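## Task

Take the yellow sponge off the desk and set it on top of the low shelf beneath the REPAIRS sign, without moving that shelf. Every low shelf must still stand upright at the end, and the robot must not topple or finish leaning; otherwise the task fails.

## Robot and tools

ROBOT. A wheeled cart with a differential drive (it cannot go sideways), a pan/tilt head carrying head_camera, and two arms, left_arm and right_arm, each with a wrist camera (left_wrist_camera, right_wrist_camera). The cart spans 0.53 m in width and x = -0.35 to 0.07 m; above the 0.13 m wheels it is 0.46 m wide with its front at x = 0.01. Each arm's vertical pan axis sits at x = -0.060, y = +0.155 (left) or -0.155 (right); the shoulder is 0.03 m out from it and 0.89 m above the floor. Links: upper arm 0.116, forearm 0.135, hand 0.162 m. A fixed-jaw tip reaches roughly 0.44 m from its pan axis and cannot go below about 0.54 m above the floor. Loose objects may occasionally get nudged by something else.

FRAMES. All positions are metres. Base frame: origin on the floor between the drive wheels, x forward, y left, z up. left_hand and right_hand in results are the fixed-jaw tips in this frame; a held object sits toward the swinging jaw. Hand axes: z out along the fingers, y from swinging to fixed jaw. These readings can be off by a few centimetres. base_odometry is in the odometry frame (the base frame where the scene began), counts only wheel rotation (slip reads as travel, bumps that rotate the cart are missed); heading in rad, left positive, -3.142 to 3.142.

move. One action per call. "base": {"x_m_s", "turn_rad_s", "for_s"} is a velocity command, not a pose: forward speed (negative = reverse) and left turn rate (negative = right), held for for_s seconds, then stopped; omitted speeds are 0. Allowed magnitudes: x_m_s 0.005-0.291 m/s or 0, turn_rad_s 0.02-1.175 rad/s or 0, for_s 0.1-7.5 s. Ramps are 0.5 m/s2 and 2 rad/s2; if |x|/0.291 + |turn|/1.175 exceeds 1 both get scaled down. Very small or near-maximum commands may undershoot, so check base_odometry. "joints": one flat object, keyed by joint name, covering head and both arms together; each value is an absolute target angle in rad. Ranges: head_pan_rad -3.2..3.2 (0 forward, + left), head_tilt_rad -0.76..1.45 (0 level, + down); per arm shoulder_pan -2.006..2.149, shoulder_lift -1.836..1.772, elbow_flex -1.773..1.58, wrist_flex -1.799..1.772, wrist_roll -2.816..2.978, gripper -0.03..1.944. "speeds": per-joint top speed in rad/s for this action only, 0.08-4.71 (defaults: head 1.5, shoulder_pan 1.4, lift and elbow 2, wrist_flex 1.6, wrist_roll 1.3). "cameras": list of head_camera, left_wrist_camera, right_wrist_camera or all. "blocking": true/omitted waits until everything rests; false returns in about 0.5 s while motion continues. A new move overrides targets it names; omitting the base ends a running base velocity. A call without an action just reports state and images. Unknown keys make the call invalid; out-of-range values get it refused, which (like an unrequested stop) cancels later robot calls in that reply.

JOINT GEOMETRY. Pan: at 0 the left arm points left and the right arm right; positive is clockwise seen from above; straight ahead is +1.571 (left) and -1.571 (right). Bend: with lift, elbow, wrist_flex at 0 the upper arm stands nearly vertical (0.24 rad outward) and forearm and fingers are level; positive bends downward, and the three summed give how far the fingers point below horizontal (pointing straight down needs the forearm no more than 0.20 rad above level). Roll: -1.522 puts the fixed jaw on the left looking outward, 1.619 on the right, 0.049 closes the jaws within the arm's vertical plane. Over furniture with level fingers keep the fixed jaw on the left, since the hand body then bulges upward by about 0.08 m. Gripper: tips meet near 0, about 0.075 m apart at 1 and 0.106 m at 1.944. A target below contact squeezes (harder the lower); for thin items use -0.03. A firm grip reads off_target.

OTHER TOOLS. wait {seconds 0-10, cameras}: lets time pass, returning early once earlier moves rest. stop {cameras}: brakes all running motions. zoom_image {camera, region [x0,y0,x1,y1] pixels, top-left origin, max 504x504}: enlarges part of the latest image. finished_scene {scene}: ends the current scene (give its number); the goal must hold without the robot. After ending the first scene, make no more calls in that reply.

RESULTS. The move line reads done or the worst status. base_status/joint_status: moving, done (base: velocity sent the full time, shown as sent for x of y s), off_target (rested away from target: load sag, obstruction or tripped motor), stopped, time_out (joint gave up after 14 s), not_followed (a self-collision check withheld the arm's targets). on_its_own lists uncommanded behaviour. Motor temperatures: per arm, joints in joint_positions order plus gripper; MOTOR HOT appears from 55 °C, and at 70 °C a motor cuts out (JOINT FAULT / HAND FAULT, limit_stop_at_motor_heat). Scene time keeps running while you reason.

CARE. Start and travel folded. Stow in two steps: wrist_flex and wrist_roll first, then pan, lift, elbow; unstow in the opposite order. Stowed: pan -1.75 (left) / 1.75 (right), lift 0.05, elbow 1.35, wrist_flex -1.55, wrist_roll -1.52. Turning in place needs a 0.44 m clear radius; turning or reversing next to furniture can snag and tip the cart. Loaded joints sag downward: raise the next target by the observed sag. A joint held more than about 0.30 rad off target for ~2 s (jaws 0.09) trips, losing strength; reset by sending a target 0.2 rad back from the reading. Loads: about 0.4 kg per hand fully extended, 0.7 kg close in. Never let the arms collide or press; avoid motions near 3 rad/s while holding things, hard pulls that tip the cart, drops, slams, and knocking the shelves over.

Each tool is called as name([rows], argument=value, ...), one row to a line, values as JSON.

## Session

move(joints={"head_pan_rad": 0.0, "head_tilt_rad": 0.18}, cameras=["head_camera"])

move(joints={"head_pan_rad": 0.85, "head_tilt_rad": 0.18}, cameras=["head_camera"])

move(joints={"head_pan_rad": 1.7, "head_tilt_rad": 0.18}, cameras=["head_camera"])

move(joints={"head_pan_rad": 2.55, "head_tilt_rad": 0.18}, cameras=["head_camera"])

move(joints={"head_pan_rad": -2.55, "head_tilt_rad": 0.18}, cameras=["head_camera"])

move(joints={"head_pan_rad": -1.7, "head_tilt_rad": 0.18}, cameras=["head_camera"])

move(joints={"head_pan_rad": -0.85, "head_tilt_rad": 0.18}, cameras=["head_camera"])

Scene clock: 0.87 s.
Motor temperatures (°C): left_arm=[32 32 32 32 33 29] | right_arm=[30 29 26 27 31 27]
move: done
base_odometry: x=+0.000 y=+0.000 heading=+0.000
base_status: not commanded
joint_positions: head_pan_rad=+0.000 head_tilt_rad=+0.171 left_arm_shoulder_pan_rad=+0.000 left_arm_shoulder_lift_rad=-1.704 left_arm_elbow_flex_rad=+1.478 left_arm_wrist_flex_rad=+0.984 left_arm_wrist_roll_rad=-0.001 left_arm_gripper_rad=+0.000 right_arm_shoulder_pan_rad=+0.001 right_arm_shoulder_lift_rad=-1.670 right_arm_elbow_flex_rad=+1.496 right_arm_wrist_flex_rad=+1.032 right_arm_wrist_roll_rad=+0.000 right_arm_gripper_rad=+0.000
joint_status: all done
left_hand: x=-0.0600 y=+0.3116 z=+0.8261 quat_wxyz=(+0.395, -0.918, +0.023, +0.010) (m; base frame)
right_hand: x=-0.0602 y=-0.3015 z=+0.8125 quat_wxyz=(+0.008, +0.023, +0.937, -0.348) (m; base frame)
pictures: head_camera
Images, in order (width x height): head_camera 644x476.

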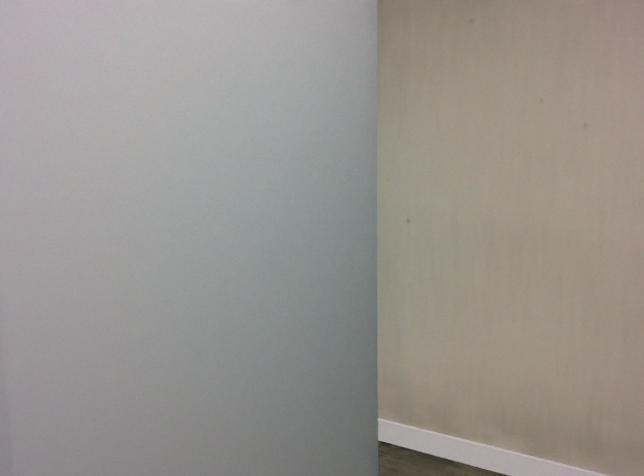

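Scene clock: 2.23 s.
move: done
base_odometry: x=+0.000 y=+0.000 heading=+0.000
base_status: not commanded
joint_positions: head_pan_rad=+0.839 head_tilt_rad=+0.171 left_arm_shoulder_pan_rad=+0.000 left_arm_shoulder_lift_rad=-1.704 left_arm_elbow_flex_rad=+1.478 left_arm_wrist_flex_rad=+0.984 left_arm_wrist_roll_rad=-0.001 left_arm_gripper_rad=+0.000 right_arm_shoulder_pan_rad=+0.001 right_arm_shoulder_lift_rad=-1.670 right_arm_elbow_flex_rad=+1.496 right_arm_wrist_flex_rad=+1.032 right_arm_wrist_roll_rad=+0.000 right_arm_gripper_rad=+0.000
joint_status: all done
left_hand: x=-0.0600 y=+0.3116 z=+0.8261 quat_wxyz=(+0.395, -0.918, +0.023, +0.010) (m; base frame)
right_hand: x=-0.0602 y=-0.3015 z=+0.8125 quat_wxyz=(+0.008, +0.023, +0.937, -0.348) (m; base frame)
pictures: head_camera
Images, in order (width x height): head_camera 644x476.

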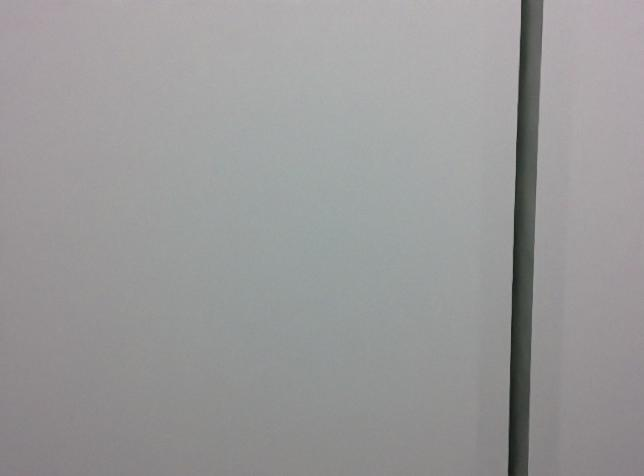

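Scene clock: 3.60 s.
move: done
base_odometry: x=+0.000 y=+0.000 heading=+0.000
base_status: not commanded
joint_positions: head_pan_rad=+1.689 head_tilt_rad=+0.171 left_arm_shoulder_pan_rad=+0.000 left_arm_shoulder_lift_rad=-1.704 left_arm_elbow_flex_rad=+1.478 left_arm_wrist_flex_rad=+0.984 left_arm_wrist_roll_rad=-0.001 left_arm_gripper_rad=+0.000 right_arm_shoulder_pan_rad=+0.001 right_arm_shoulder_lift_rad=-1.670 right_arm_elbow_flex_rad=+1.496 right_arm_wrist_flex_rad=+1.032 right_arm_wrist_roll_rad=+0.000 right_arm_gripper_rad=+0.000
joint_status: all done
left_hand: x=-0.0600 y=+0.3116 z=+0.8261 quat_wxyz=(+0.395, -0.918, +0.023, +0.010) (m; base frame)
right_hand: x=-0.0602 y=-0.3015 z=+0.8125 quat_wxyz=(+0.008, +0.023, +0.937, -0.348) (m; base frame)
pictures: head_camera
Images, in order (width x height): head_camera 644x476.

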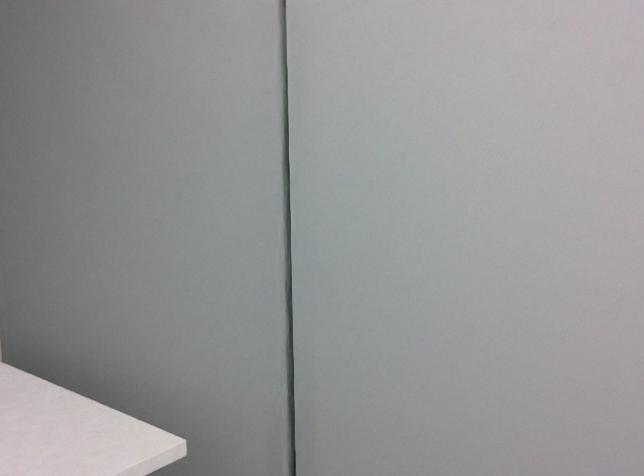

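Scene clock: 4.97 s.
move: done
base_odometry: x=+0.000 y=+0.000 heading=+0.000
base_status: not commanded
joint_positions: head_pan_rad=+2.539 head_tilt_rad=+0.171 left_arm_shoulder_pan_rad=+0.000 left_arm_shoulder_lift_rad=-1.704 left_arm_elbow_flex_rad=+1.478 left_arm_wrist_flex_rad=+0.984 left_arm_wrist_roll_rad=-0.001 left_arm_gripper_rad=+0.000 right_arm_shoulder_pan_rad=+0.001 right_arm_shoulder_lift_rad=-1.670 right_arm_elbow_flex_rad=+1.496 right_arm_wrist_flex_rad=+1.032 right_arm_wrist_roll_rad=+0.000 right_arm_gripper_rad=+0.000
joint_status: all done
left_hand: x=-0.0600 y=+0.3116 z=+0.8261 quat_wxyz=(+0.395, -0.918, +0.023, +0.010) (m; base frame)
right_hand: x=-0.0602 y=-0.3015 z=+0.8125 quat_wxyz=(+0.008, +0.023, +0.937, -0.348) (m; base frame)
pictures: head_camera
Images, in order (width x height): head_camera 644x476.

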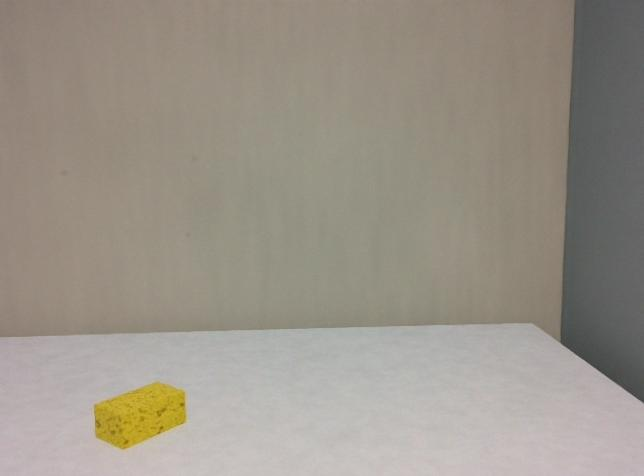

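Scene clock: 9.17 s.
move: done
base_odometry: x=+0.000 y=+0.000 heading=+0.000
base_status: not commanded
joint_positions: head_pan_rad=-2.540 head_tilt_rad=+0.171 left_arm_shoulder_pan_rad=+0.000 left_arm_shoulder_lift_rad=-1.704 left_arm_elbow_flex_rad=+1.478 left_arm_wrist_flex_rad=+0.984 left_arm_wrist_roll_rad=-0.001 left_arm_gripper_rad=+0.000 right_arm_shoulder_pan_rad=+0.001 right_arm_shoulder_lift_rad=-1.670 right_arm_elbow_flex_rad=+1.496 right_arm_wrist_flex_rad=+1.032 right_arm_wrist_roll_rad=+0.000 right_arm_gripper_rad=+0.000
joint_status: all done
left_hand: x=-0.0600 y=+0.3116 z=+0.8261 quat_wxyz=(+0.395, -0.918, +0.023, +0.010) (m; base frame)
right_hand: x=-0.0602 y=-0.3015 z=+0.8125 quat_wxyz=(+0.008, +0.023, +0.937, -0.348) (m; base frame)
pictures: head_camera
Images, in order (width x height): head_camera 644x476.

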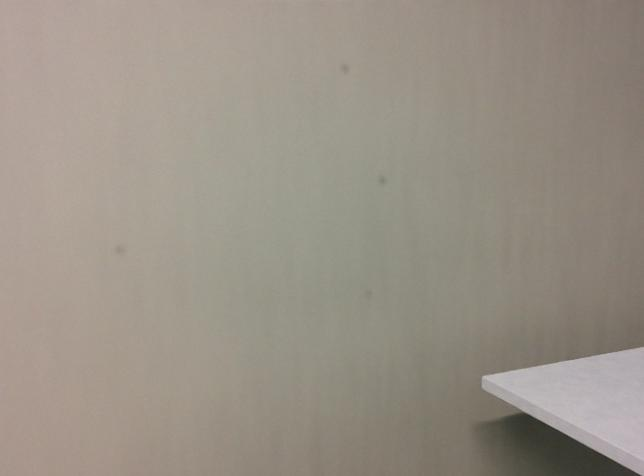

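Scene clock: 10.53 s.
move: done
base_odometry: x=+0.000 y=+0.000 heading=+0.000
base_status: not commanded
joint_positions: head_pan_rad=-1.710 head_tilt_rad=+0.171 left_arm_shoulder_pan_rad=+0.000 left_arm_shoulder_lift_rad=-1.704 left_arm_elbow_flex_rad=+1.478 left_arm_wrist_flex_rad=+0.984 left_arm_wrist_roll_rad=-0.001 left_arm_gripper_rad=+0.000 right_arm_shoulder_pan_rad=+0.001 right_arm_shoulder_lift_rad=-1.670 right_arm_elbow_flex_rad=+1.496 right_arm_wrist_flex_rad=+1.032 right_arm_wrist_roll_rad=+0.000 right_arm_gripper_rad=+0.000
joint_status: all done
left_hand: x=-0.0600 y=+0.3116 z=+0.8261 quat_wxyz=(+0.395, -0.918, +0.023, +0.010) (m; base frame)
right_hand: x=-0.0602 y=-0.3015 z=+0.8125 quat_wxyz=(+0.008, +0.023, +0.937, -0.348) (m; base frame)
pictures: head_camera
Images, in order (width x height): head_camera 644x476.

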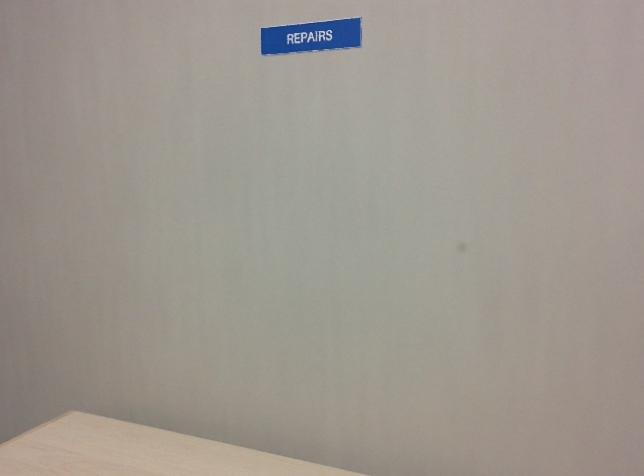

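Scene clock: 11.90 s.
move: done
base_odometry: x=+0.000 y=+0.000 heading=+0.000
base_status: not commanded
joint_positions: head_pan_rad=-0.861 head_tilt_rad=+0.171 left_arm_shoulder_pan_rad=+0.000 left_arm_shoulder_lift_rad=-1.704 left_arm_elbow_flex_rad=+1.478 left_arm_wrist_flex_rad=+0.984 left_arm_wrist_roll_rad=-0.001 left_arm_gripper_rad=+0.000 right_arm_shoulder_pan_rad=+0.001 right_arm_shoulder_lift_rad=-1.670 right_arm_elbow_flex_rad=+1.496 right_arm_wrist_flex_rad=+1.032 right_arm_wrist_roll_rad=+0.000 right_arm_gripper_rad=+0.000
joint_status: all done
left_hand: x=-0.0600 y=+0.3116 z=+0.8261 quat_wxyz=(+0.395, -0.918, +0.023, +0.010) (m; base frame)
right_hand: x=-0.0602 y=-0.3015 z=+0.8125 quat_wxyz=(+0.008, +0.023, +0.937, -0.348) (m; base frame)
pictures: head_camera
Images, in order (width x height): head_camera 644x476.

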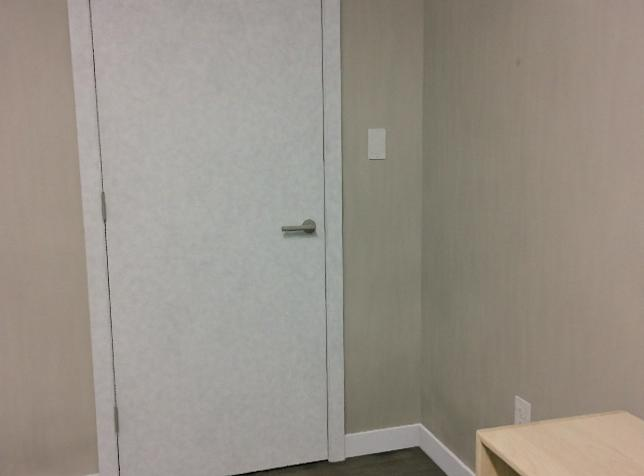

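move(joints={"head_pan_rad": 1.0, "head_tilt_rad": 0.9}, cameras=["head_camera"])

move(joints={"head_pan_rad": 2.65, "head_tilt_rad": 0.75}, cameras=["head_camera"])

Scene clock: 32.70 s.
move: done
base_odometry: x=+0.000 y=+0.000 heading=+0.000
base_status: not commanded
joint_positions: head_pan_rad=+0.989 head_tilt_rad=+0.894 left_arm_shoulder_pan_rad=+0.000 left_arm_shoulder_lift_rad=-1.704 left_arm_elbow_flex_rad=+1.478 left_arm_wrist_flex_rad=+0.984 left_arm_wrist_roll_rad=-0.001 left_arm_gripper_rad=+0.000 right_arm_shoulder_pan_rad=+0.001 right_arm_shoulder_lift_rad=-1.670 right_arm_elbow_flex_rad=+1.496 right_arm_wrist_flex_rad=+1.032 right_arm_wrist_roll_rad=+0.000 right_arm_gripper_rad=+0.000
joint_status: all done
left_hand: x=-0.0600 y=+0.3116 z=+0.8261 quat_wxyz=(+0.395, -0.918, +0.023, +0.010) (m; base frame)
right_hand: x=-0.0602 y=-0.3015 z=+0.8125 quat_wxyz=(+0.008, +0.023, +0.937, -0.348) (m; base frame)
pictures: head_camera
Images, in order (width x height): head_camera 644x476.

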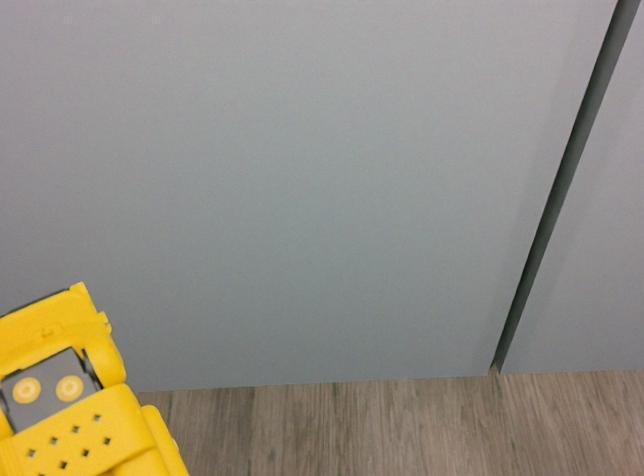

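Scene clock: 34.60 s.
move: done
base_odometry: x=+0.000 y=+0.000 heading=+0.000
base_status: not commanded
joint_positions: head_pan_rad=+2.640 head_tilt_rad=+0.764 left_arm_shoulder_pan_rad=+0.000 left_arm_shoulder_lift_rad=-1.704 left_arm_elbow_flex_rad=+1.478 left_arm_wrist_flex_rad=+0.984 left_arm_wrist_roll_rad=-0.001 left_arm_gripper_rad=+0.000 right_arm_shoulder_pan_rad=+0.001 right_arm_shoulder_lift_rad=-1.670 right_arm_elbow_flex_rad=+1.496 right_arm_wrist_flex_rad=+1.032 right_arm_wrist_roll_rad=+0.000 right_arm_gripper_rad=+0.000
joint_status: all done
left_hand: x=-0.0600 y=+0.3116 z=+0.8261 quat_wxyz=(+0.395, -0.918, +0.023, +0.010) (m; base frame)
right_hand: x=-0.0602 y=-0.3015 z=+0.8125 quat_wxyz=(+0.008, +0.023, +0.937, -0.348) (m; base frame)
pictures: head_camera
Images, in order (width x height): head_camera 644x476.

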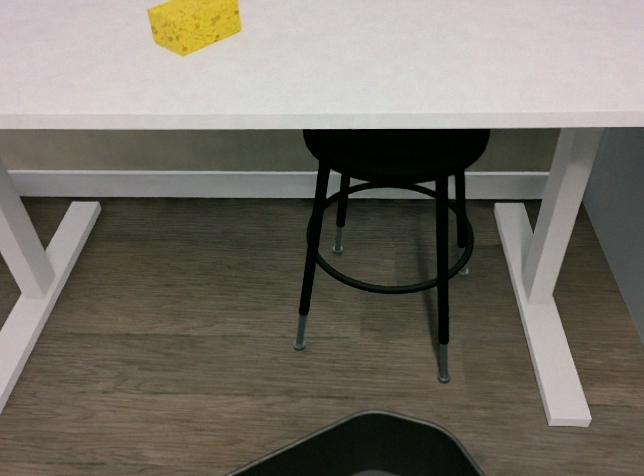

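move(base={"turn_rad_s": 0.8, "for_s": 3.93})

move(base={"x_m_s": 0.2, "for_s": 1.96})

move(base={"turn_rad_s": -0.5, "for_s": 1.14}, joints={"left_arm_shoulder_pan_rad": 1.97, "left_arm_wrist_roll_rad": -1.522, "head_pan_rad": 0.0, "head_tilt_rad": 0.8})

move(joints={"left_arm_shoulder_lift_rad": 0.35, "left_arm_elbow_flex_rad": -0.74, "left_arm_wrist_flex_rad": 0.95, "left_arm_gripper_rad": 1.8}, cameras=["head_camera","left_wrist_camera"])

Scene clock: 78.13 s.
move: done
base_odometry: x=-0.001 y=+0.000 heading=-3.137
base_status: done (sent for 3.93 of 3.93 s)
joint_positions: head_pan_rad=+2.640 head_tilt_rad=+0.764 left_arm_shoulder_pan_rad=-0.004 left_arm_shoulder_lift_rad=-1.704 left_arm_elbow_flex_rad=+1.478 left_arm_wrist_flex_rad=+0.984 left_arm_wrist_roll_rad=-0.001 left_arm_gripper_rad=+0.000 right_arm_shoulder_pan_rad=+0.000 right_arm_shoulder_lift_rad=-1.670 right_arm_elbow_flex_rad=+1.496 right_arm_wrist_flex_rad=+1.032 right_arm_wrist_roll_rad=+0.000 right_arm_gripper_rad=+0.000
joint_status: not commanded
left_hand: x=-0.0607 y=+0.3116 z=+0.8261 quat_wxyz=(+0.395, -0.918, +0.021, +0.011) (m; base frame)
right_hand: x=-0.0600 y=-0.3015 z=+0.8125 quat_wxyz=(+0.009, +0.023, +0.937, -0.348) (m; base frame)
pictures: none

Scene clock: 81.10 s.
move: done
base_odometry: x=-0.395 y=-0.003 heading=-3.135
base_status: done (sent for 1.97 of 1.97 s)
joint_positions: head_pan_rad=+2.640 head_tilt_rad=+0.763 left_arm_shoulder_pan_rad=-0.001 left_arm_shoulder_lift_rad=-1.704 left_arm_elbow_flex_rad=+1.478 left_arm_wrist_flex_rad=+0.984 left_arm_wrist_roll_rad=-0.001 left_arm_gripper_rad=+0.000 right_arm_shoulder_pan_rad=+0.001 right_arm_shoulder_lift_rad=-1.670 right_arm_elbow_flex_rad=+1.496 right_arm_wrist_flex_rad=+1.032 right_arm_wrist_roll_rad=+0.000 right_arm_gripper_rad=+0.000
joint_status: not commanded
left_hand: x=-0.0602 y=+0.3116 z=+0.8261 quat_wxyz=(+0.395, -0.918, +0.022, +0.010) (m; base frame)
right_hand: x=-0.0602 y=-0.3015 z=+0.8125 quat_wxyz=(+0.008, +0.023, +0.937, -0.348) (m; base frame)
pictures: none

Scene clock: 83.67 s.
move: done
base_odometry: x=-0.394 y=-0.003 heading=+2.580
base_status: done (sent for 1.13 of 1.13 s)
joint_positions: head_pan_rad=+0.009 head_tilt_rad=+0.794 left_arm_shoulder_pan_rad=+1.967 left_arm_shoulder_lift_rad=-1.704 left_arm_elbow_flex_rad=+1.478 left_arm_wrist_flex_rad=+0.984 left_arm_wrist_roll_rad=-1.516 left_arm_gripper_rad=+0.000 right_arm_shoulder_pan_rad=+0.003 right_arm_shoulder_lift_rad=-1.670 right_arm_elbow_flex_rad=+1.496 right_arm_wrist_flex_rad=+1.032 right_arm_wrist_roll_rad=+0.000 right_arm_gripper_rad=+0.000
joint_status: all done
left_hand: x=+0.0923 y=+0.0997 z=+0.8316 quat_wxyz=(+0.387, +0.178, +0.901, -0.079) (m; base frame)
right_hand: x=-0.0604 y=-0.3015 z=+0.8125 quat_wxyz=(+0.008, +0.024, +0.937, -0.348) (m; base frame)
pictures: none

Scene clock: 85.73 s.
move: done
base_odometry: x=-0.394 y=-0.003 heading=+2.580
base_status: not commanded
joint_positions: head_pan_rad=+0.009 head_tilt_rad=+0.794 left_arm_shoulder_pan_rad=+1.967 left_arm_shoulder_lift_rad=+0.358 left_arm_elbow_flex_rad=-0.704 left_arm_wrist_flex_rad=+0.962 left_arm_wrist_roll_rad=-1.518 left_arm_gripper_rad=+1.792 right_arm_shoulder_pan_rad=+0.003 right_arm_shoulder_lift_rad=-1.670 right_arm_elbow_flex_rad=+1.496 right_arm_wrist_flex_rad=+1.032 right_arm_wrist_roll_rad=+0.000 right_arm_gripper_rad=+0.000
joint_status: all done
left_hand: x=+0.2678 y=+0.0264 z=+0.9472 quat_wxyz=(+0.450, +0.173, +0.871, -0.091) (m; base frame)
right_hand: x=-0.0604 y=-0.3015 z=+0.8125 quat_wxyz=(+0.008, +0.024, +0.937, -0.348) (m; base frame)
pictures: head_camera, left_wrist_camera
Images, in order (width x height): head_camera 644x476, left_wrist_camera 644x476.

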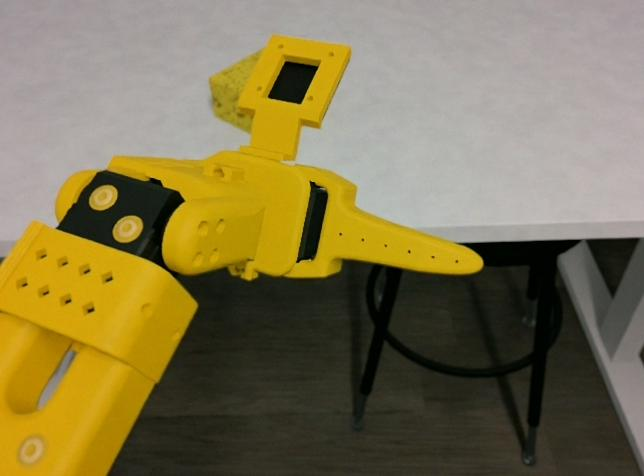

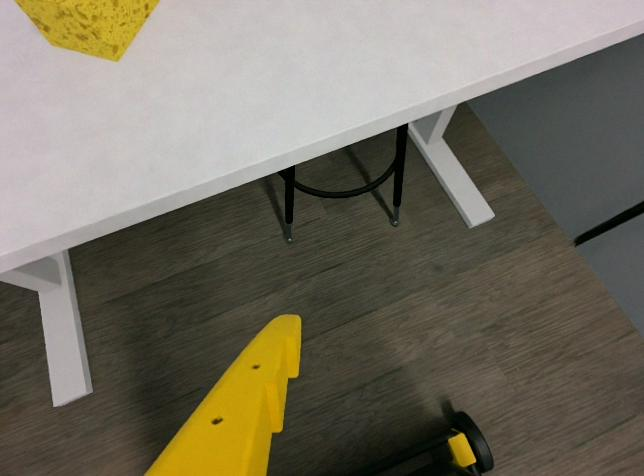

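move(base={"turn_rad_s": 0.35, "for_s": 1.0})

move(base={"x_m_s": 0.1, "for_s": 1.9})

move(base={"turn_rad_s": -0.36, "for_s": 1.0}, joints={"left_arm_shoulder_pan_rad": 1.88}, cameras=["head_camera","left_wrist_camera"])

Scene clock: 120.30 s.
move: done
base_odometry: x=-0.395 y=-0.003 heading=+2.929
base_status: done (sent for 1 of 1 s)
joint_positions: head_pan_rad=+0.009 head_tilt_rad=+0.794 left_arm_shoulder_pan_rad=+1.965 left_arm_shoulder_lift_rad=+0.358 left_arm_elbow_flex_rad=-0.704 left_arm_wrist_flex_rad=+0.962 left_arm_wrist_roll_rad=-1.518 left_arm_gripper_rad=+1.792 right_arm_shoulder_pan_rad=+0.000 right_arm_shoulder_lift_rad=-1.670 right_arm_elbow_flex_rad=+1.496 right_arm_wrist_flex_rad=+1.032 right_arm_wrist_roll_rad=+0.000 right_arm_gripper_rad=+0.000
joint_status: not commanded
left_hand: x=+0.2680 y=+0.0269 z=+0.9472 quat_wxyz=(+0.450, +0.172, +0.871, -0.091) (m; base frame)
right_hand: x=-0.0600 y=-0.3015 z=+0.8125 quat_wxyz=(+0.009, +0.023, +0.937, -0.348) (m; base frame)
pictures: none

Scene clock: 122.97 s.
move: done
base_odometry: x=-0.581 y=+0.036 heading=+2.932
base_status: done (sent for 1.9 of 1.9 s)
joint_positions: head_pan_rad=+0.009 head_tilt_rad=+0.794 left_arm_shoulder_pan_rad=+1.967 left_arm_shoulder_lift_rad=+0.360 left_arm_elbow_flex_rad=-0.704 left_arm_wrist_flex_rad=+0.962 left_arm_wrist_roll_rad=-1.518 left_arm_gripper_rad=+1.792 right_arm_shoulder_pan_rad=+0.001 right_arm_shoulder_lift_rad=-1.670 right_arm_elbow_flex_rad=+1.496 right_arm_wrist_flex_rad=+1.032 right_arm_wrist_roll_rad=+0.000 right_arm_gripper_rad=+0.000
joint_status: not commanded
left_hand: x=+0.2679 y=+0.0263 z=+0.9467 quat_wxyz=(+0.449, +0.173, +0.872, -0.091) (m; base frame)
right_hand: x=-0.0602 y=-0.3015 z=+0.8125 quat_wxyz=(+0.008, +0.023, +0.937, -0.348) (m; base frame)
pictures: none

Scene clock: 124.53 s.
move: done
base_odometry: x=-0.580 y=+0.036 heading=+2.569
base_status: done (sent for 1 of 1 s)
joint_positions: head_pan_rad=+0.009 head_tilt_rad=+0.794 left_arm_shoulder_pan_rad=+1.884 left_arm_shoulder_lift_rad=+0.360 left_arm_elbow_flex_rad=-0.704 left_arm_wrist_flex_rad=+0.962 left_arm_wrist_roll_rad=-1.521 left_arm_gripper_rad=+1.792 right_arm_shoulder_pan_rad=+0.001 right_arm_shoulder_lift_rad=-1.670 right_arm_elbow_flex_rad=+1.496 right_arm_wrist_flex_rad=+1.032 right_arm_wrist_roll_rad=+0.000 right_arm_gripper_rad=+0.000
joint_status: all done
left_hand: x=+0.2774 y=+0.0539 z=+0.9467 quat_wxyz=(+0.453, +0.138, +0.878, -0.072) (m; base frame)
right_hand: x=-0.0602 y=-0.3015 z=+0.8125 quat_wxyz=(+0.008, +0.023, +0.937, -0.348) (m; base frame)
pictures: head_camera, left_wrist_camera
Images, in order (width x height): head_camera 644x476, left_wrist_camera 644x476.

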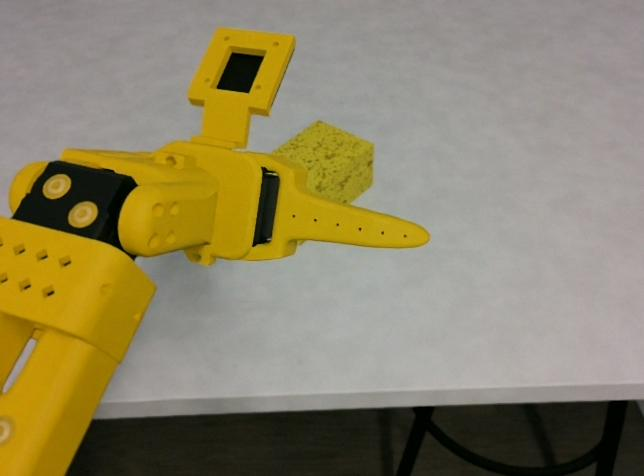

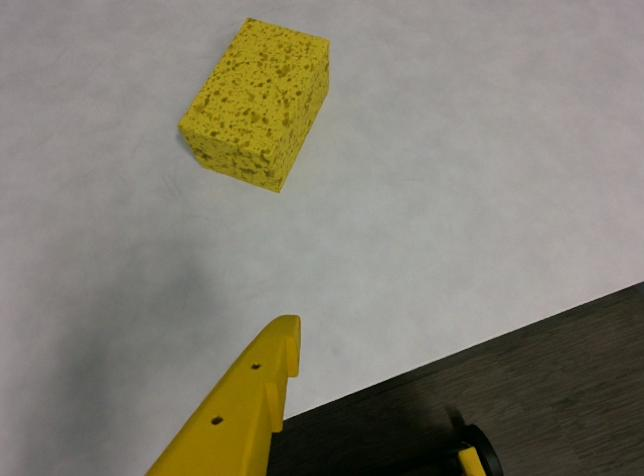

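move(base={"x_m_s": 0.08, "for_s": 1.0}, joints={"left_arm_shoulder_lift_rad": 0.54, "left_arm_elbow_flex_rad": -0.74, "left_arm_shoulder_pan_rad": 1.88}, cameras=["head_camera","left_wrist_camera"])

Scene clock: 144.77 s.
move: done
base_odometry: x=-0.648 y=+0.080 heading=+2.568
base_status: done (sent for 1 of 1 s)
joint_positions: head_pan_rad=+0.009 head_tilt_rad=+0.794 left_arm_shoulder_pan_rad=+1.881 left_arm_shoulder_lift_rad=+0.553 left_arm_elbow_flex_rad=-0.708 left_arm_wrist_flex_rad=+0.962 left_arm_wrist_roll_rad=-1.521 left_arm_gripper_rad=+1.792 right_arm_shoulder_pan_rad=+0.004 right_arm_shoulder_lift_rad=-1.670 right_arm_elbow_flex_rad=+1.496 right_arm_wrist_flex_rad=+1.032 right_arm_wrist_roll_rad=+0.000 right_arm_gripper_rad=+0.000
joint_status: all done
left_hand: x=+0.2820 y=+0.0535 z=+0.8850 quat_wxyz=(+0.368, +0.143, +0.917, -0.058) (m; base frame)
right_hand: x=-0.0606 y=-0.3015 z=+0.8125 quat_wxyz=(+0.008, +0.025, +0.937, -0.348) (m; base frame)
pictures: head_camera, left_wrist_camera
Images, in order (width x height): head_camera 644x476, left_wrist_camera 644x476.

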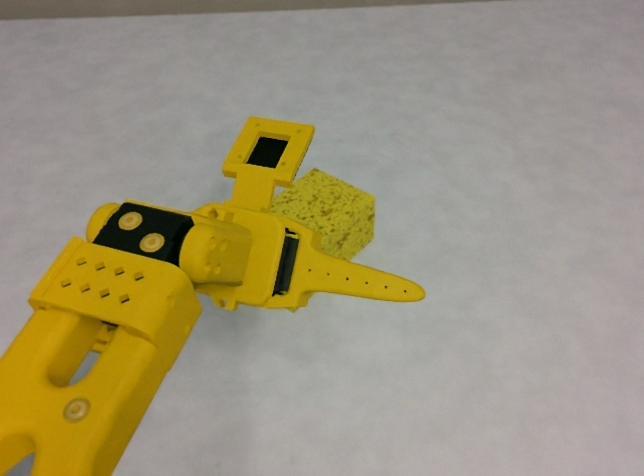

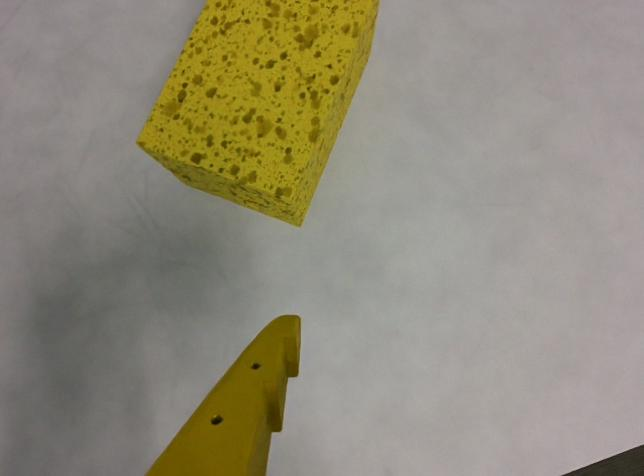

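move(base={"x_m_s": 0.06, "for_s": 0.8}, joints={"left_arm_shoulder_lift_rad": 0.58, "left_arm_elbow_flex_rad": -0.69, "left_arm_wrist_flex_rad": 0.67, "left_arm_shoulder_pan_rad": 1.78}, cameras=["head_camera","left_wrist_camera"])

Scene clock: 162.90 s.
move: done
base_odometry: x=-0.688 y=+0.106 heading=+2.568
base_status: done (sent for 0.8 of 0.8 s)
joint_positions: head_pan_rad=+0.009 head_tilt_rad=+0.794 left_arm_shoulder_pan_rad=+1.786 left_arm_shoulder_lift_rad=+0.594 left_arm_elbow_flex_rad=-0.685 left_arm_wrist_flex_rad=+0.683 left_arm_wrist_roll_rad=-1.521 left_arm_gripper_rad=+1.792 right_arm_shoulder_pan_rad=+0.003 right_arm_shoulder_lift_rad=-1.670 right_arm_elbow_flex_rad=+1.496 right_arm_wrist_flex_rad=+1.032 right_arm_wrist_roll_rad=+0.000 right_arm_gripper_rad=+0.000
joint_status: all done
left_hand: x=+0.3164 y=+0.0808 z=+0.8992 quat_wxyz=(+0.467, +0.094, +0.878, -0.051) (m; base frame)
right_hand: x=-0.0604 y=-0.3015 z=+0.8125 quat_wxyz=(+0.008, +0.024, +0.937, -0.348) (m; base frame)
pictures: head_camera, left_wrist_camera
Images, in order (width x height): head_camera 644x476, left_wrist_camera 644x476.

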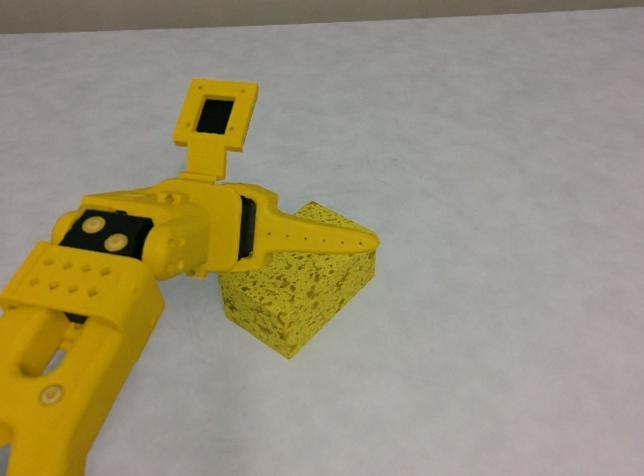

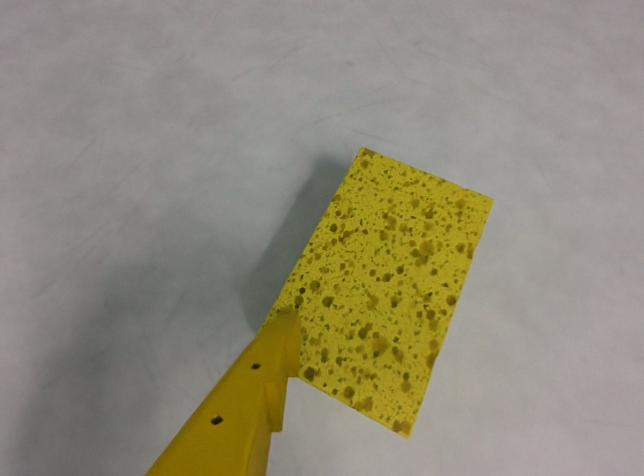

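move(base={"x_m_s": -0.15, "for_s": 0.67})

move(base={"turn_rad_s": -0.5, "for_s": 0.9}, joints={"left_arm_shoulder_pan_rad": 2.02})

move(base={"x_m_s": -0.2, "for_s": 1.45})

move(base={"turn_rad_s": 0.5, "for_s": 0.91})

move(base={"x_m_s": 0.2, "for_s": 1.85}, cameras=["head_camera","left_wrist_camera"])

Scene clock: 191.10 s.
move: done
base_odometry: x=-0.604 y=+0.051 heading=+2.569
base_status: done (sent for 0.67 of 0.67 s)
joint_positions: head_pan_rad=+0.009 head_tilt_rad=+0.795 left_arm_shoulder_pan_rad=+1.786 left_arm_shoulder_lift_rad=+0.594 left_arm_elbow_flex_rad=-0.685 left_arm_wrist_flex_rad=+0.683 left_arm_wrist_roll_rad=-1.521 left_arm_gripper_rad=+1.792 right_arm_shoulder_pan_rad=-0.002 right_arm_shoulder_lift_rad=-1.670 right_arm_elbow_flex_rad=+1.496 right_arm_wrist_flex_rad=+1.032 right_arm_wrist_roll_rad=+0.000 right_arm_gripper_rad=+0.000
joint_status: not commanded
left_hand: x=+0.3164 y=+0.0808 z=+0.8992 quat_wxyz=(+0.467, +0.094, +0.878, -0.051) (m; base frame)
right_hand: x=-0.0597 y=-0.3015 z=+0.8125 quat_wxyz=(+0.009, +0.022, +0.937, -0.348) (m; base frame)
pictures: none

Scene clock: 192.63 s.
move: done
base_odometry: x=-0.604 y=+0.051 heading=+2.120
base_status: done (sent for 0.9 of 0.9 s)
joint_positions: head_pan_rad=+0.009 head_tilt_rad=+0.795 left_arm_shoulder_pan_rad=+2.016 left_arm_shoulder_lift_rad=+0.594 left_arm_elbow_flex_rad=-0.685 left_arm_wrist_flex_rad=+0.683 left_arm_wrist_roll_rad=-1.527 left_arm_gripper_rad=+1.792 right_arm_shoulder_pan_rad=+0.001 right_arm_shoulder_lift_rad=-1.670 right_arm_elbow_flex_rad=+1.496 right_arm_wrist_flex_rad=+1.032 right_arm_wrist_roll_rad=+0.000 right_arm_gripper_rad=+0.000
joint_status: all done
left_hand: x=+0.2896 y=-0.0031 z=+0.8993 quat_wxyz=(+0.459, +0.197, +0.860, -0.103) (m; base frame)
right_hand: x=-0.0602 y=-0.3015 z=+0.8125 quat_wxyz=(+0.008, +0.023, +0.937, -0.348) (m; base frame)
pictures: none

Scene clock: 196.10 s.
move: done
base_odometry: x=-0.453 y=-0.197 heading=+2.119
base_status: done (sent for 1.47 of 1.47 s)
joint_positions: head_pan_rad=+0.008 head_tilt_rad=+0.796 left_arm_shoulder_pan_rad=+2.019 left_arm_shoulder_lift_rad=+0.605 left_arm_elbow_flex_rad=-0.682 left_arm_wrist_flex_rad=+0.682 left_arm_wrist_roll_rad=-1.527 left_arm_gripper_rad=+1.792 right_arm_shoulder_pan_rad=+0.003 right_arm_shoulder_lift_rad=-1.670 right_arm_elbow_flex_rad=+1.497 right_arm_wrist_flex_rad=+1.032 right_arm_wrist_roll_rad=+0.000 right_arm_gripper_rad=+0.000
joint_status: not commanded
left_hand: x=+0.2890 y=-0.0042 z=+0.8949 quat_wxyz=(+0.453, +0.199, +0.863, -0.102) (m; base frame)
right_hand: x=-0.0604 y=-0.3014 z=+0.8122 quat_wxyz=(+0.008, +0.024, +0.937, -0.348) (m; base frame)
pictures: none

Scene clock: 197.77 s.
move: done
base_odometry: x=-0.451 y=-0.199 heading=+2.570
base_status: done (sent for 0.9 of 0.9 s)
joint_positions: head_pan_rad=+0.008 head_tilt_rad=+0.796 left_arm_shoulder_pan_rad=+2.025 left_arm_shoulder_lift_rad=+0.605 left_arm_elbow_flex_rad=-0.682 left_arm_wrist_flex_rad=+0.682 left_arm_wrist_roll_rad=-1.527 left_arm_gripper_rad=+1.792 right_arm_shoulder_pan_rad=-0.002 right_arm_shoulder_lift_rad=-1.670 right_arm_elbow_flex_rad=+1.497 right_arm_wrist_flex_rad=+1.032 right_arm_wrist_roll_rad=+0.000 right_arm_gripper_rad=+0.000
joint_status: not commanded
left_hand: x=+0.2880 y=-0.0063 z=+0.8949 quat_wxyz=(+0.453, +0.202, +0.862, -0.103) (m; base frame)
right_hand: x=-0.0597 y=-0.3014 z=+0.8122 quat_wxyz=(+0.009, +0.022, +0.937, -0.348) (m; base frame)
pictures: none

Scene clock: 200.63 s.
move: done
base_odometry: x=-0.766 y=+0.002 heading=+2.571
base_status: done (sent for 1.87 of 1.87 s)
joint_positions: head_pan_rad=+0.008 head_tilt_rad=+0.796 left_arm_shoulder_pan_rad=+2.016 left_arm_shoulder_lift_rad=+0.605 left_arm_elbow_flex_rad=-0.682 left_arm_wrist_flex_rad=+0.682 left_arm_wrist_roll_rad=-1.527 left_arm_gripper_rad=+1.792 right_arm_shoulder_pan_rad=+0.001 right_arm_shoulder_lift_rad=-1.670 right_arm_elbow_flex_rad=+1.497 right_arm_wrist_flex_rad=+1.032 right_arm_wrist_roll_rad=+0.000 right_arm_gripper_rad=+0.000
joint_status: not commanded
left_hand: x=+0.2895 y=-0.0031 z=+0.8949 quat_wxyz=(+0.453, +0.198, +0.863, -0.101) (m; base frame)
right_hand: x=-0.0602 y=-0.3014 z=+0.8122 quat_wxyz=(+0.008, +0.023, +0.937, -0.348) (m; base frame)
pictures: head_camera, left_wrist_camera
Images, in order (width x height): head_camera 644x476, left_wrist_camera 644x476.

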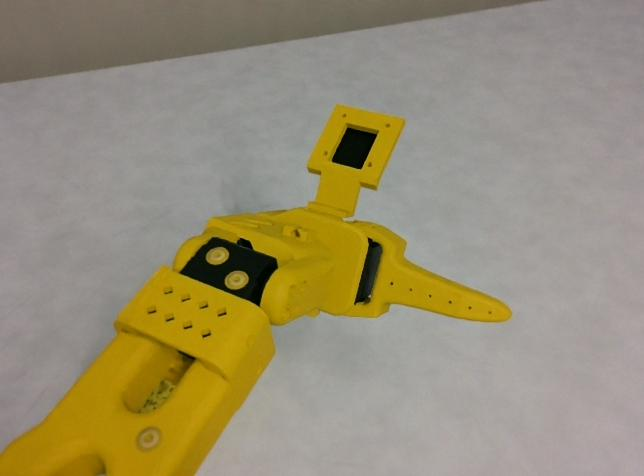

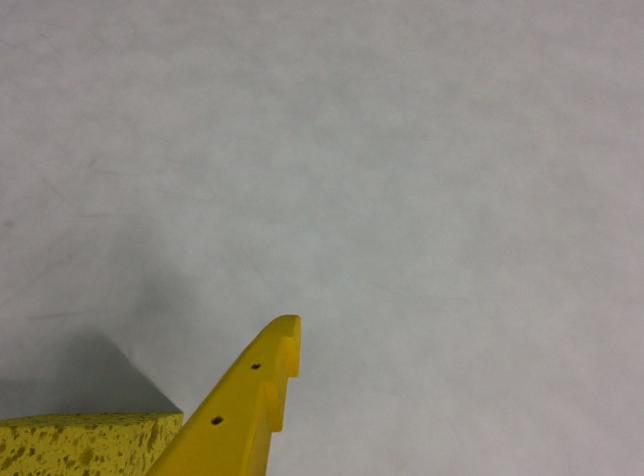

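move(joints={"head_pan_rad": -0.1, "head_tilt_rad": 1.2}, cameras=["head_camera"])

move(joints={"head_pan_rad": 0.5, "head_tilt_rad": 0.8}, cameras=["head_camera"])

Scene clock: 219.30 s.
move: done
base_odometry: x=-0.766 y=+0.002 heading=+2.571
base_status: not commanded
joint_positions: head_pan_rad=-0.091 head_tilt_rad=+1.194 left_arm_shoulder_pan_rad=+2.016 left_arm_shoulder_lift_rad=+0.605 left_arm_elbow_flex_rad=-0.682 left_arm_wrist_flex_rad=+0.682 left_arm_wrist_roll_rad=-1.527 left_arm_gripper_rad=+1.792 right_arm_shoulder_pan_rad=+0.001 right_arm_shoulder_lift_rad=-1.670 right_arm_elbow_flex_rad=+1.497 right_arm_wrist_flex_rad=+1.032 right_arm_wrist_roll_rad=+0.000 right_arm_gripper_rad=+0.000
joint_status: all done
left_hand: x=+0.2895 y=-0.0031 z=+0.8949 quat_wxyz=(+0.453, +0.198, +0.863, -0.101) (m; base frame)
right_hand: x=-0.0602 y=-0.3014 z=+0.8122 quat_wxyz=(+0.008, +0.023, +0.937, -0.348) (m; base frame)
pictures: head_camera
Images, in order (width x height): head_camera 644x476.

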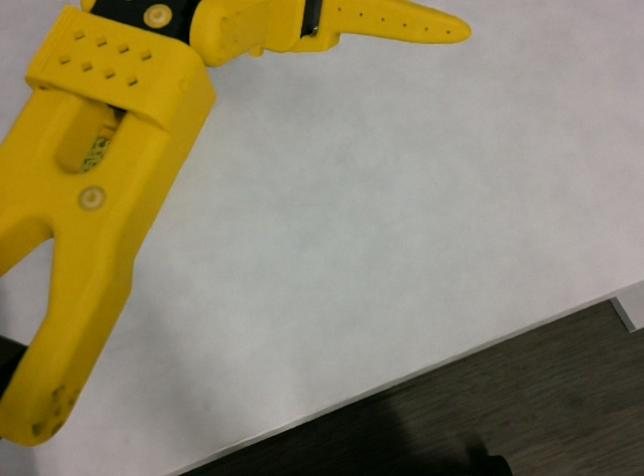

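Scene clock: 220.50 s.
move: done
base_odometry: x=-0.766 y=+0.002 heading=+2.571
base_status: not commanded
joint_positions: head_pan_rad=+0.489 head_tilt_rad=+0.814 left_arm_shoulder_pan_rad=+2.016 left_arm_shoulder_lift_rad=+0.605 left_arm_elbow_flex_rad=-0.682 left_arm_wrist_flex_rad=+0.682 left_arm_wrist_roll_rad=-1.527 left_arm_gripper_rad=+1.792 right_arm_shoulder_pan_rad=+0.001 right_arm_shoulder_lift_rad=-1.670 right_arm_elbow_flex_rad=+1.497 right_arm_wrist_flex_rad=+1.032 right_arm_wrist_roll_rad=+0.000 right_arm_gripper_rad=+0.000
joint_status: all done
left_hand: x=+0.2895 y=-0.0031 z=+0.8949 quat_wxyz=(+0.453, +0.198, +0.863, -0.101) (m; base frame)
right_hand: x=-0.0602 y=-0.3014 z=+0.8122 quat_wxyz=(+0.008, +0.023, +0.937, -0.348) (m; base frame)
pictures: head_camera
Images, in order (width x height): head_camera 644x476.

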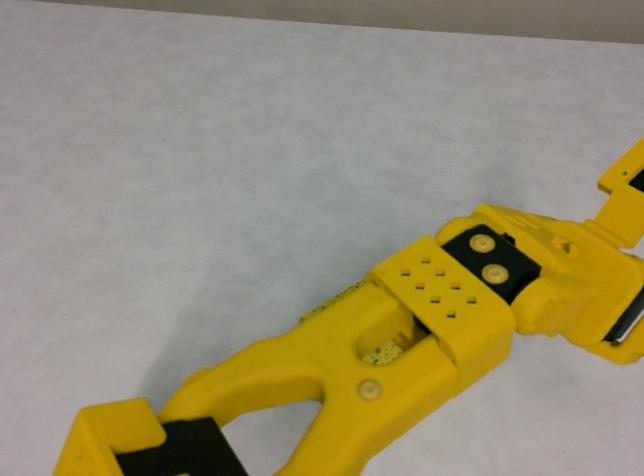

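move(base={"x_m_s": -0.15, "for_s": 1.33}, joints={"left_arm_shoulder_lift_rad": 0.48, "head_pan_rad": 0.1, "head_tilt_rad": 0.8}, cameras=["head_camera","left_wrist_camera"])

move(base={"turn_rad_s": 0.3, "for_s": 0.93}, cameras=["head_camera","left_wrist_camera"])

Scene clock: 253.50 s.
move: done
base_odometry: x=-0.597 y=-0.106 heading=+2.572
base_status: done (sent for 1.33 of 1.33 s)
joint_positions: head_pan_rad=+0.109 head_tilt_rad=+0.814 left_arm_shoulder_pan_rad=+2.020 left_arm_shoulder_lift_rad=+0.547 left_arm_elbow_flex_rad=-0.682 left_arm_wrist_flex_rad=+0.682 left_arm_wrist_roll_rad=-1.527 left_arm_gripper_rad=+1.792 right_arm_shoulder_pan_rad=+0.000 right_arm_shoulder_lift_rad=-1.670 right_arm_elbow_flex_rad=+1.497 right_arm_wrist_flex_rad=+1.032 right_arm_wrist_roll_rad=+0.000 right_arm_gripper_rad=+0.000
joint_status: all done
left_hand: x=+0.2882 y=-0.0044 z=+0.9154 quat_wxyz=(+0.478, +0.196, +0.849, -0.108) (m; base frame)
right_hand: x=-0.0600 y=-0.3014 z=+0.8122 quat_wxyz=(+0.009, +0.023, +0.937, -0.348) (m; base frame)
pictures: head_camera, left_wrist_camera
Images, in order (width x height): head_camera 644x476, left_wrist_camera 644x476.

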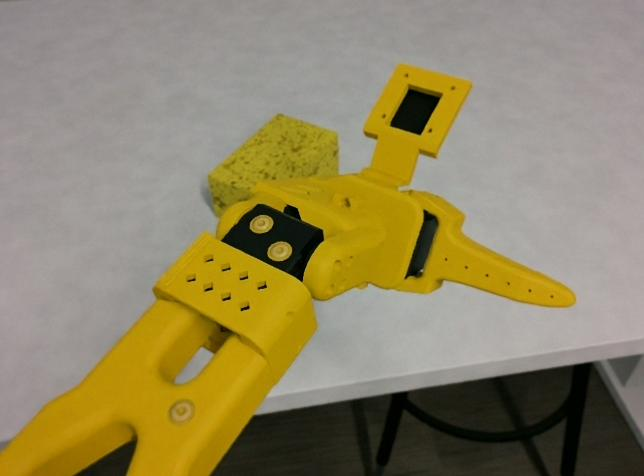

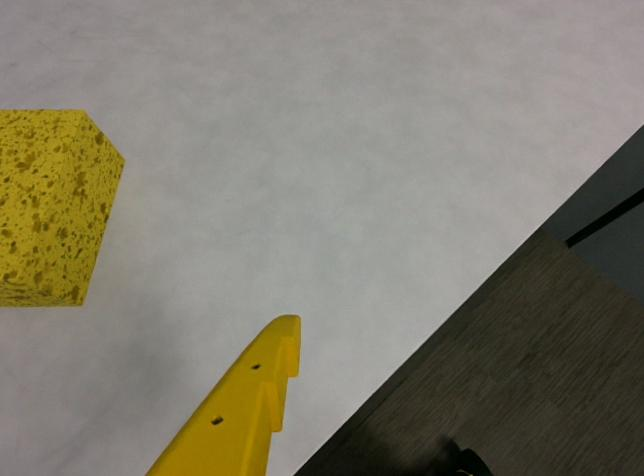

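Scene clock: 255.07 s.
move: done
base_odometry: x=-0.597 y=-0.105 heading=+2.851
base_status: done (sent for 0.93 of 0.93 s)
joint_positions: head_pan_rad=+0.109 head_tilt_rad=+0.814 left_arm_shoulder_pan_rad=+2.019 left_arm_shoulder_lift_rad=+0.547 left_arm_elbow_flex_rad=-0.682 left_arm_wrist_flex_rad=+0.682 left_arm_wrist_roll_rad=-1.527 left_arm_gripper_rad=+1.792 right_arm_shoulder_pan_rad=-0.002 right_arm_shoulder_lift_rad=-1.670 right_arm_elbow_flex_rad=+1.497 right_arm_wrist_flex_rad=+1.032 right_arm_wrist_roll_rad=+0.000 right_arm_gripper_rad=+0.000
joint_status: not commanded
left_hand: x=+0.2884 y=-0.0039 z=+0.9154 quat_wxyz=(+0.478, +0.196, +0.849, -0.108) (m; base frame)
right_hand: x=-0.0597 y=-0.3014 z=+0.8122 quat_wxyz=(+0.009, +0.022, +0.937, -0.348) (m; base frame)
pictures: head_camera, left_wrist_camera
Images, in order (width x height): head_camera 644x476, left_wrist_camera 644x476.

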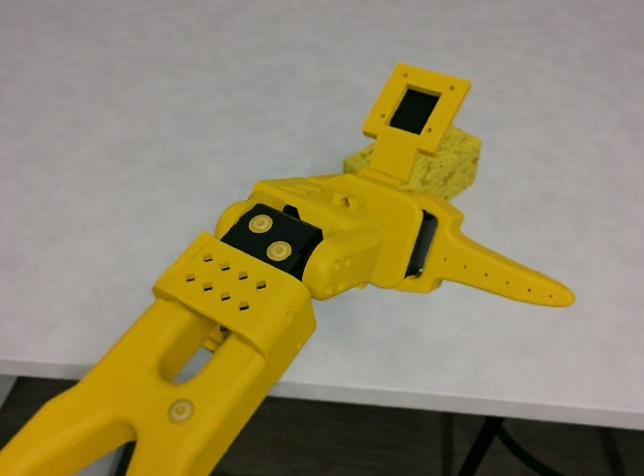

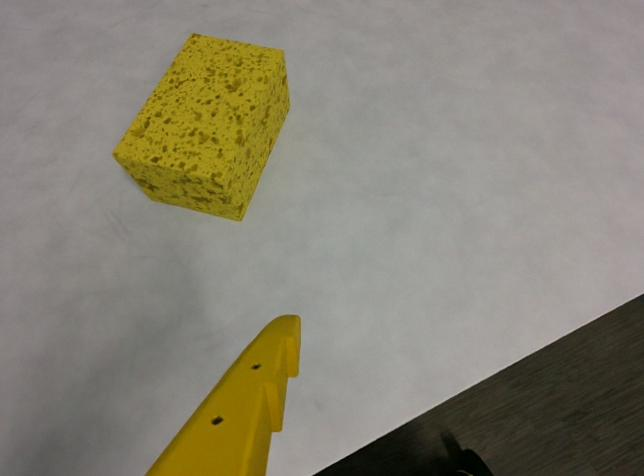

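move(base={"x_m_s": 0.15, "for_s": 1.33}, joints={"left_arm_shoulder_lift_rad": 0.45, "left_arm_elbow_flex_rad": -0.7}, cameras=["head_camera","left_wrist_camera"])

Scene clock: 272.50 s.
move: done
base_odometry: x=-0.789 y=-0.048 heading=+2.852
base_status: done (sent for 1.33 of 1.33 s)
joint_positions: head_pan_rad=+0.109 head_tilt_rad=+0.814 left_arm_shoulder_pan_rad=+2.014 left_arm_shoulder_lift_rad=+0.514 left_arm_elbow_flex_rad=-0.682 left_arm_wrist_flex_rad=+0.682 left_arm_wrist_roll_rad=-1.527 left_arm_gripper_rad=+1.792 right_arm_shoulder_pan_rad=+0.000 right_arm_shoulder_lift_rad=-1.670 right_arm_elbow_flex_rad=+1.497 right_arm_wrist_flex_rad=+1.032 right_arm_wrist_roll_rad=+0.000 right_arm_gripper_rad=+0.000
joint_status: all done
left_hand: x=+0.2884 y=-0.0019 z=+0.9268 quat_wxyz=(+0.492, +0.192, +0.842, -0.110) (m; base frame)
right_hand: x=-0.0600 y=-0.3014 z=+0.8122 quat_wxyz=(+0.009, +0.023, +0.937, -0.348) (m; base frame)
pictures: head_camera, left_wrist_camera
Images, in order (width x height): head_camera 644x476, left_wrist_camera 644x476.

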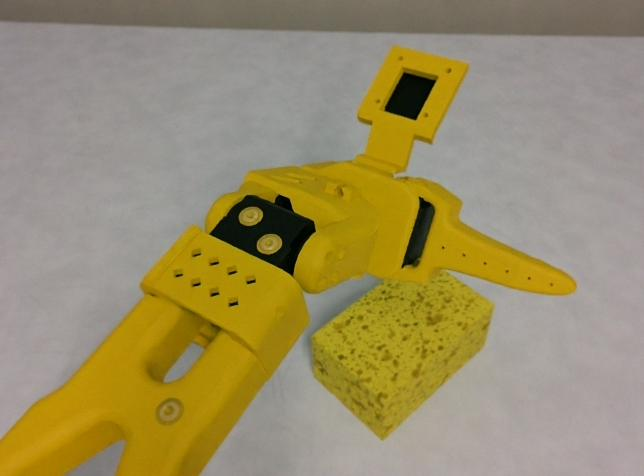

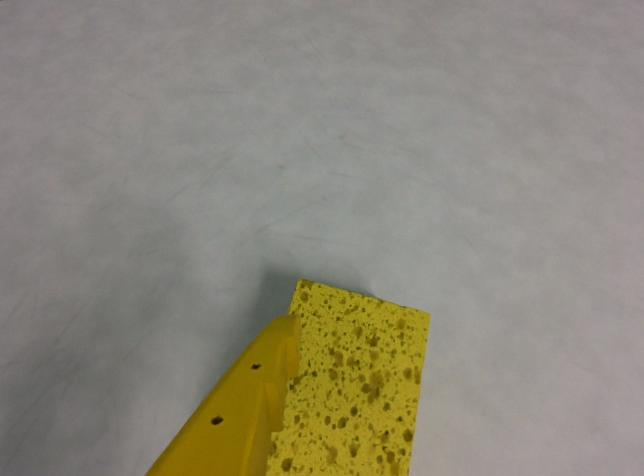

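move(joints={"left_arm_shoulder_pan_rad": 1.95})

move(joints={"left_arm_shoulder_lift_rad": 0.76}, speeds={"left_arm_shoulder_lift_rad": 0.3}, cameras=["left_wrist_camera","head_camera"])

Scene clock: 278.57 s.
move: done
base_odometry: x=-0.789 y=-0.048 heading=+2.852
base_status: not commanded
joint_positions: head_pan_rad=+0.109 head_tilt_rad=+0.814 left_arm_shoulder_pan_rad=+1.954 left_arm_shoulder_lift_rad=+0.514 left_arm_elbow_flex_rad=-0.682 left_arm_wrist_flex_rad=+0.682 left_arm_wrist_roll_rad=-1.527 left_arm_gripper_rad=+1.792 right_arm_shoulder_pan_rad=+0.000 right_arm_shoulder_lift_rad=-1.670 right_arm_elbow_flex_rad=+1.497 right_arm_wrist_flex_rad=+1.032 right_arm_wrist_roll_rad=+0.000 right_arm_gripper_rad=+0.000
joint_status: all done
left_hand: x=+0.2971 y=+0.0192 z=+0.9268 quat_wxyz=(+0.495, +0.167, +0.847, -0.095) (m; base frame)
right_hand: x=-0.0600 y=-0.3014 z=+0.8122 quat_wxyz=(+0.009, +0.023, +0.937, -0.348) (m; base frame)
pictures: none

Scene clock: 280.03 s.
move: done
base_odometry: x=-0.789 y=-0.048 heading=+2.852
base_status: not commanded
joint_positions: head_pan_rad=+0.109 head_tilt_rad=+0.814 left_arm_shoulder_pan_rad=+1.954 left_arm_shoulder_lift_rad=+0.774 left_arm_elbow_flex_rad=-0.682 left_arm_wrist_flex_rad=+0.682 left_arm_wrist_roll_rad=-1.527 left_arm_gripper_rad=+1.792 right_arm_shoulder_pan_rad=+0.000 right_arm_shoulder_lift_rad=-1.670 right_arm_elbow_flex_rad=+1.497 right_arm_wrist_flex_rad=+1.032 right_arm_wrist_roll_rad=+0.000 right_arm_gripper_rad=+0.000
joint_status: all done
left_hand: x=+0.2940 y=+0.0204 z=+0.8356 quat_wxyz=(+0.381, +0.178, +0.904, -0.073) (m; base frame)
right_hand: x=-0.0600 y=-0.3014 z=+0.8122 quat_wxyz=(+0.009, +0.023, +0.937, -0.348) (m; base frame)
pictures: head_camera, left_wrist_camera
Images, in order (width x height): head_camera 644x476, left_wrist_camera 644x476.

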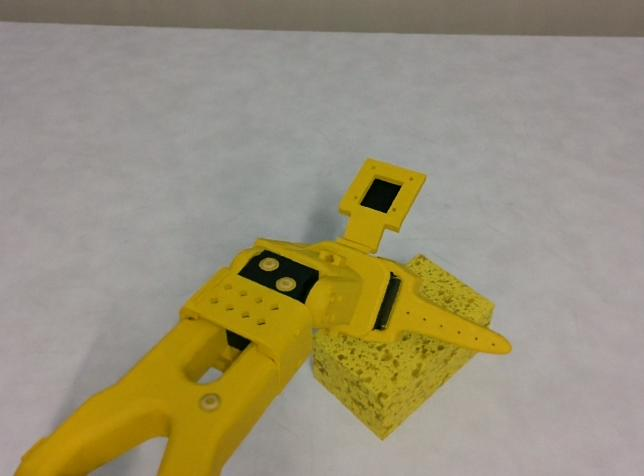

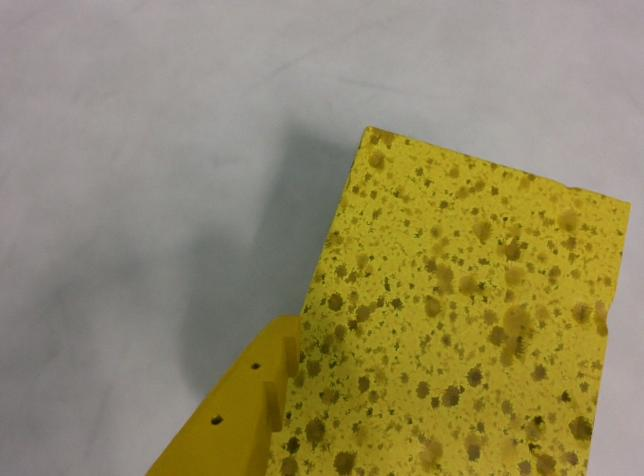

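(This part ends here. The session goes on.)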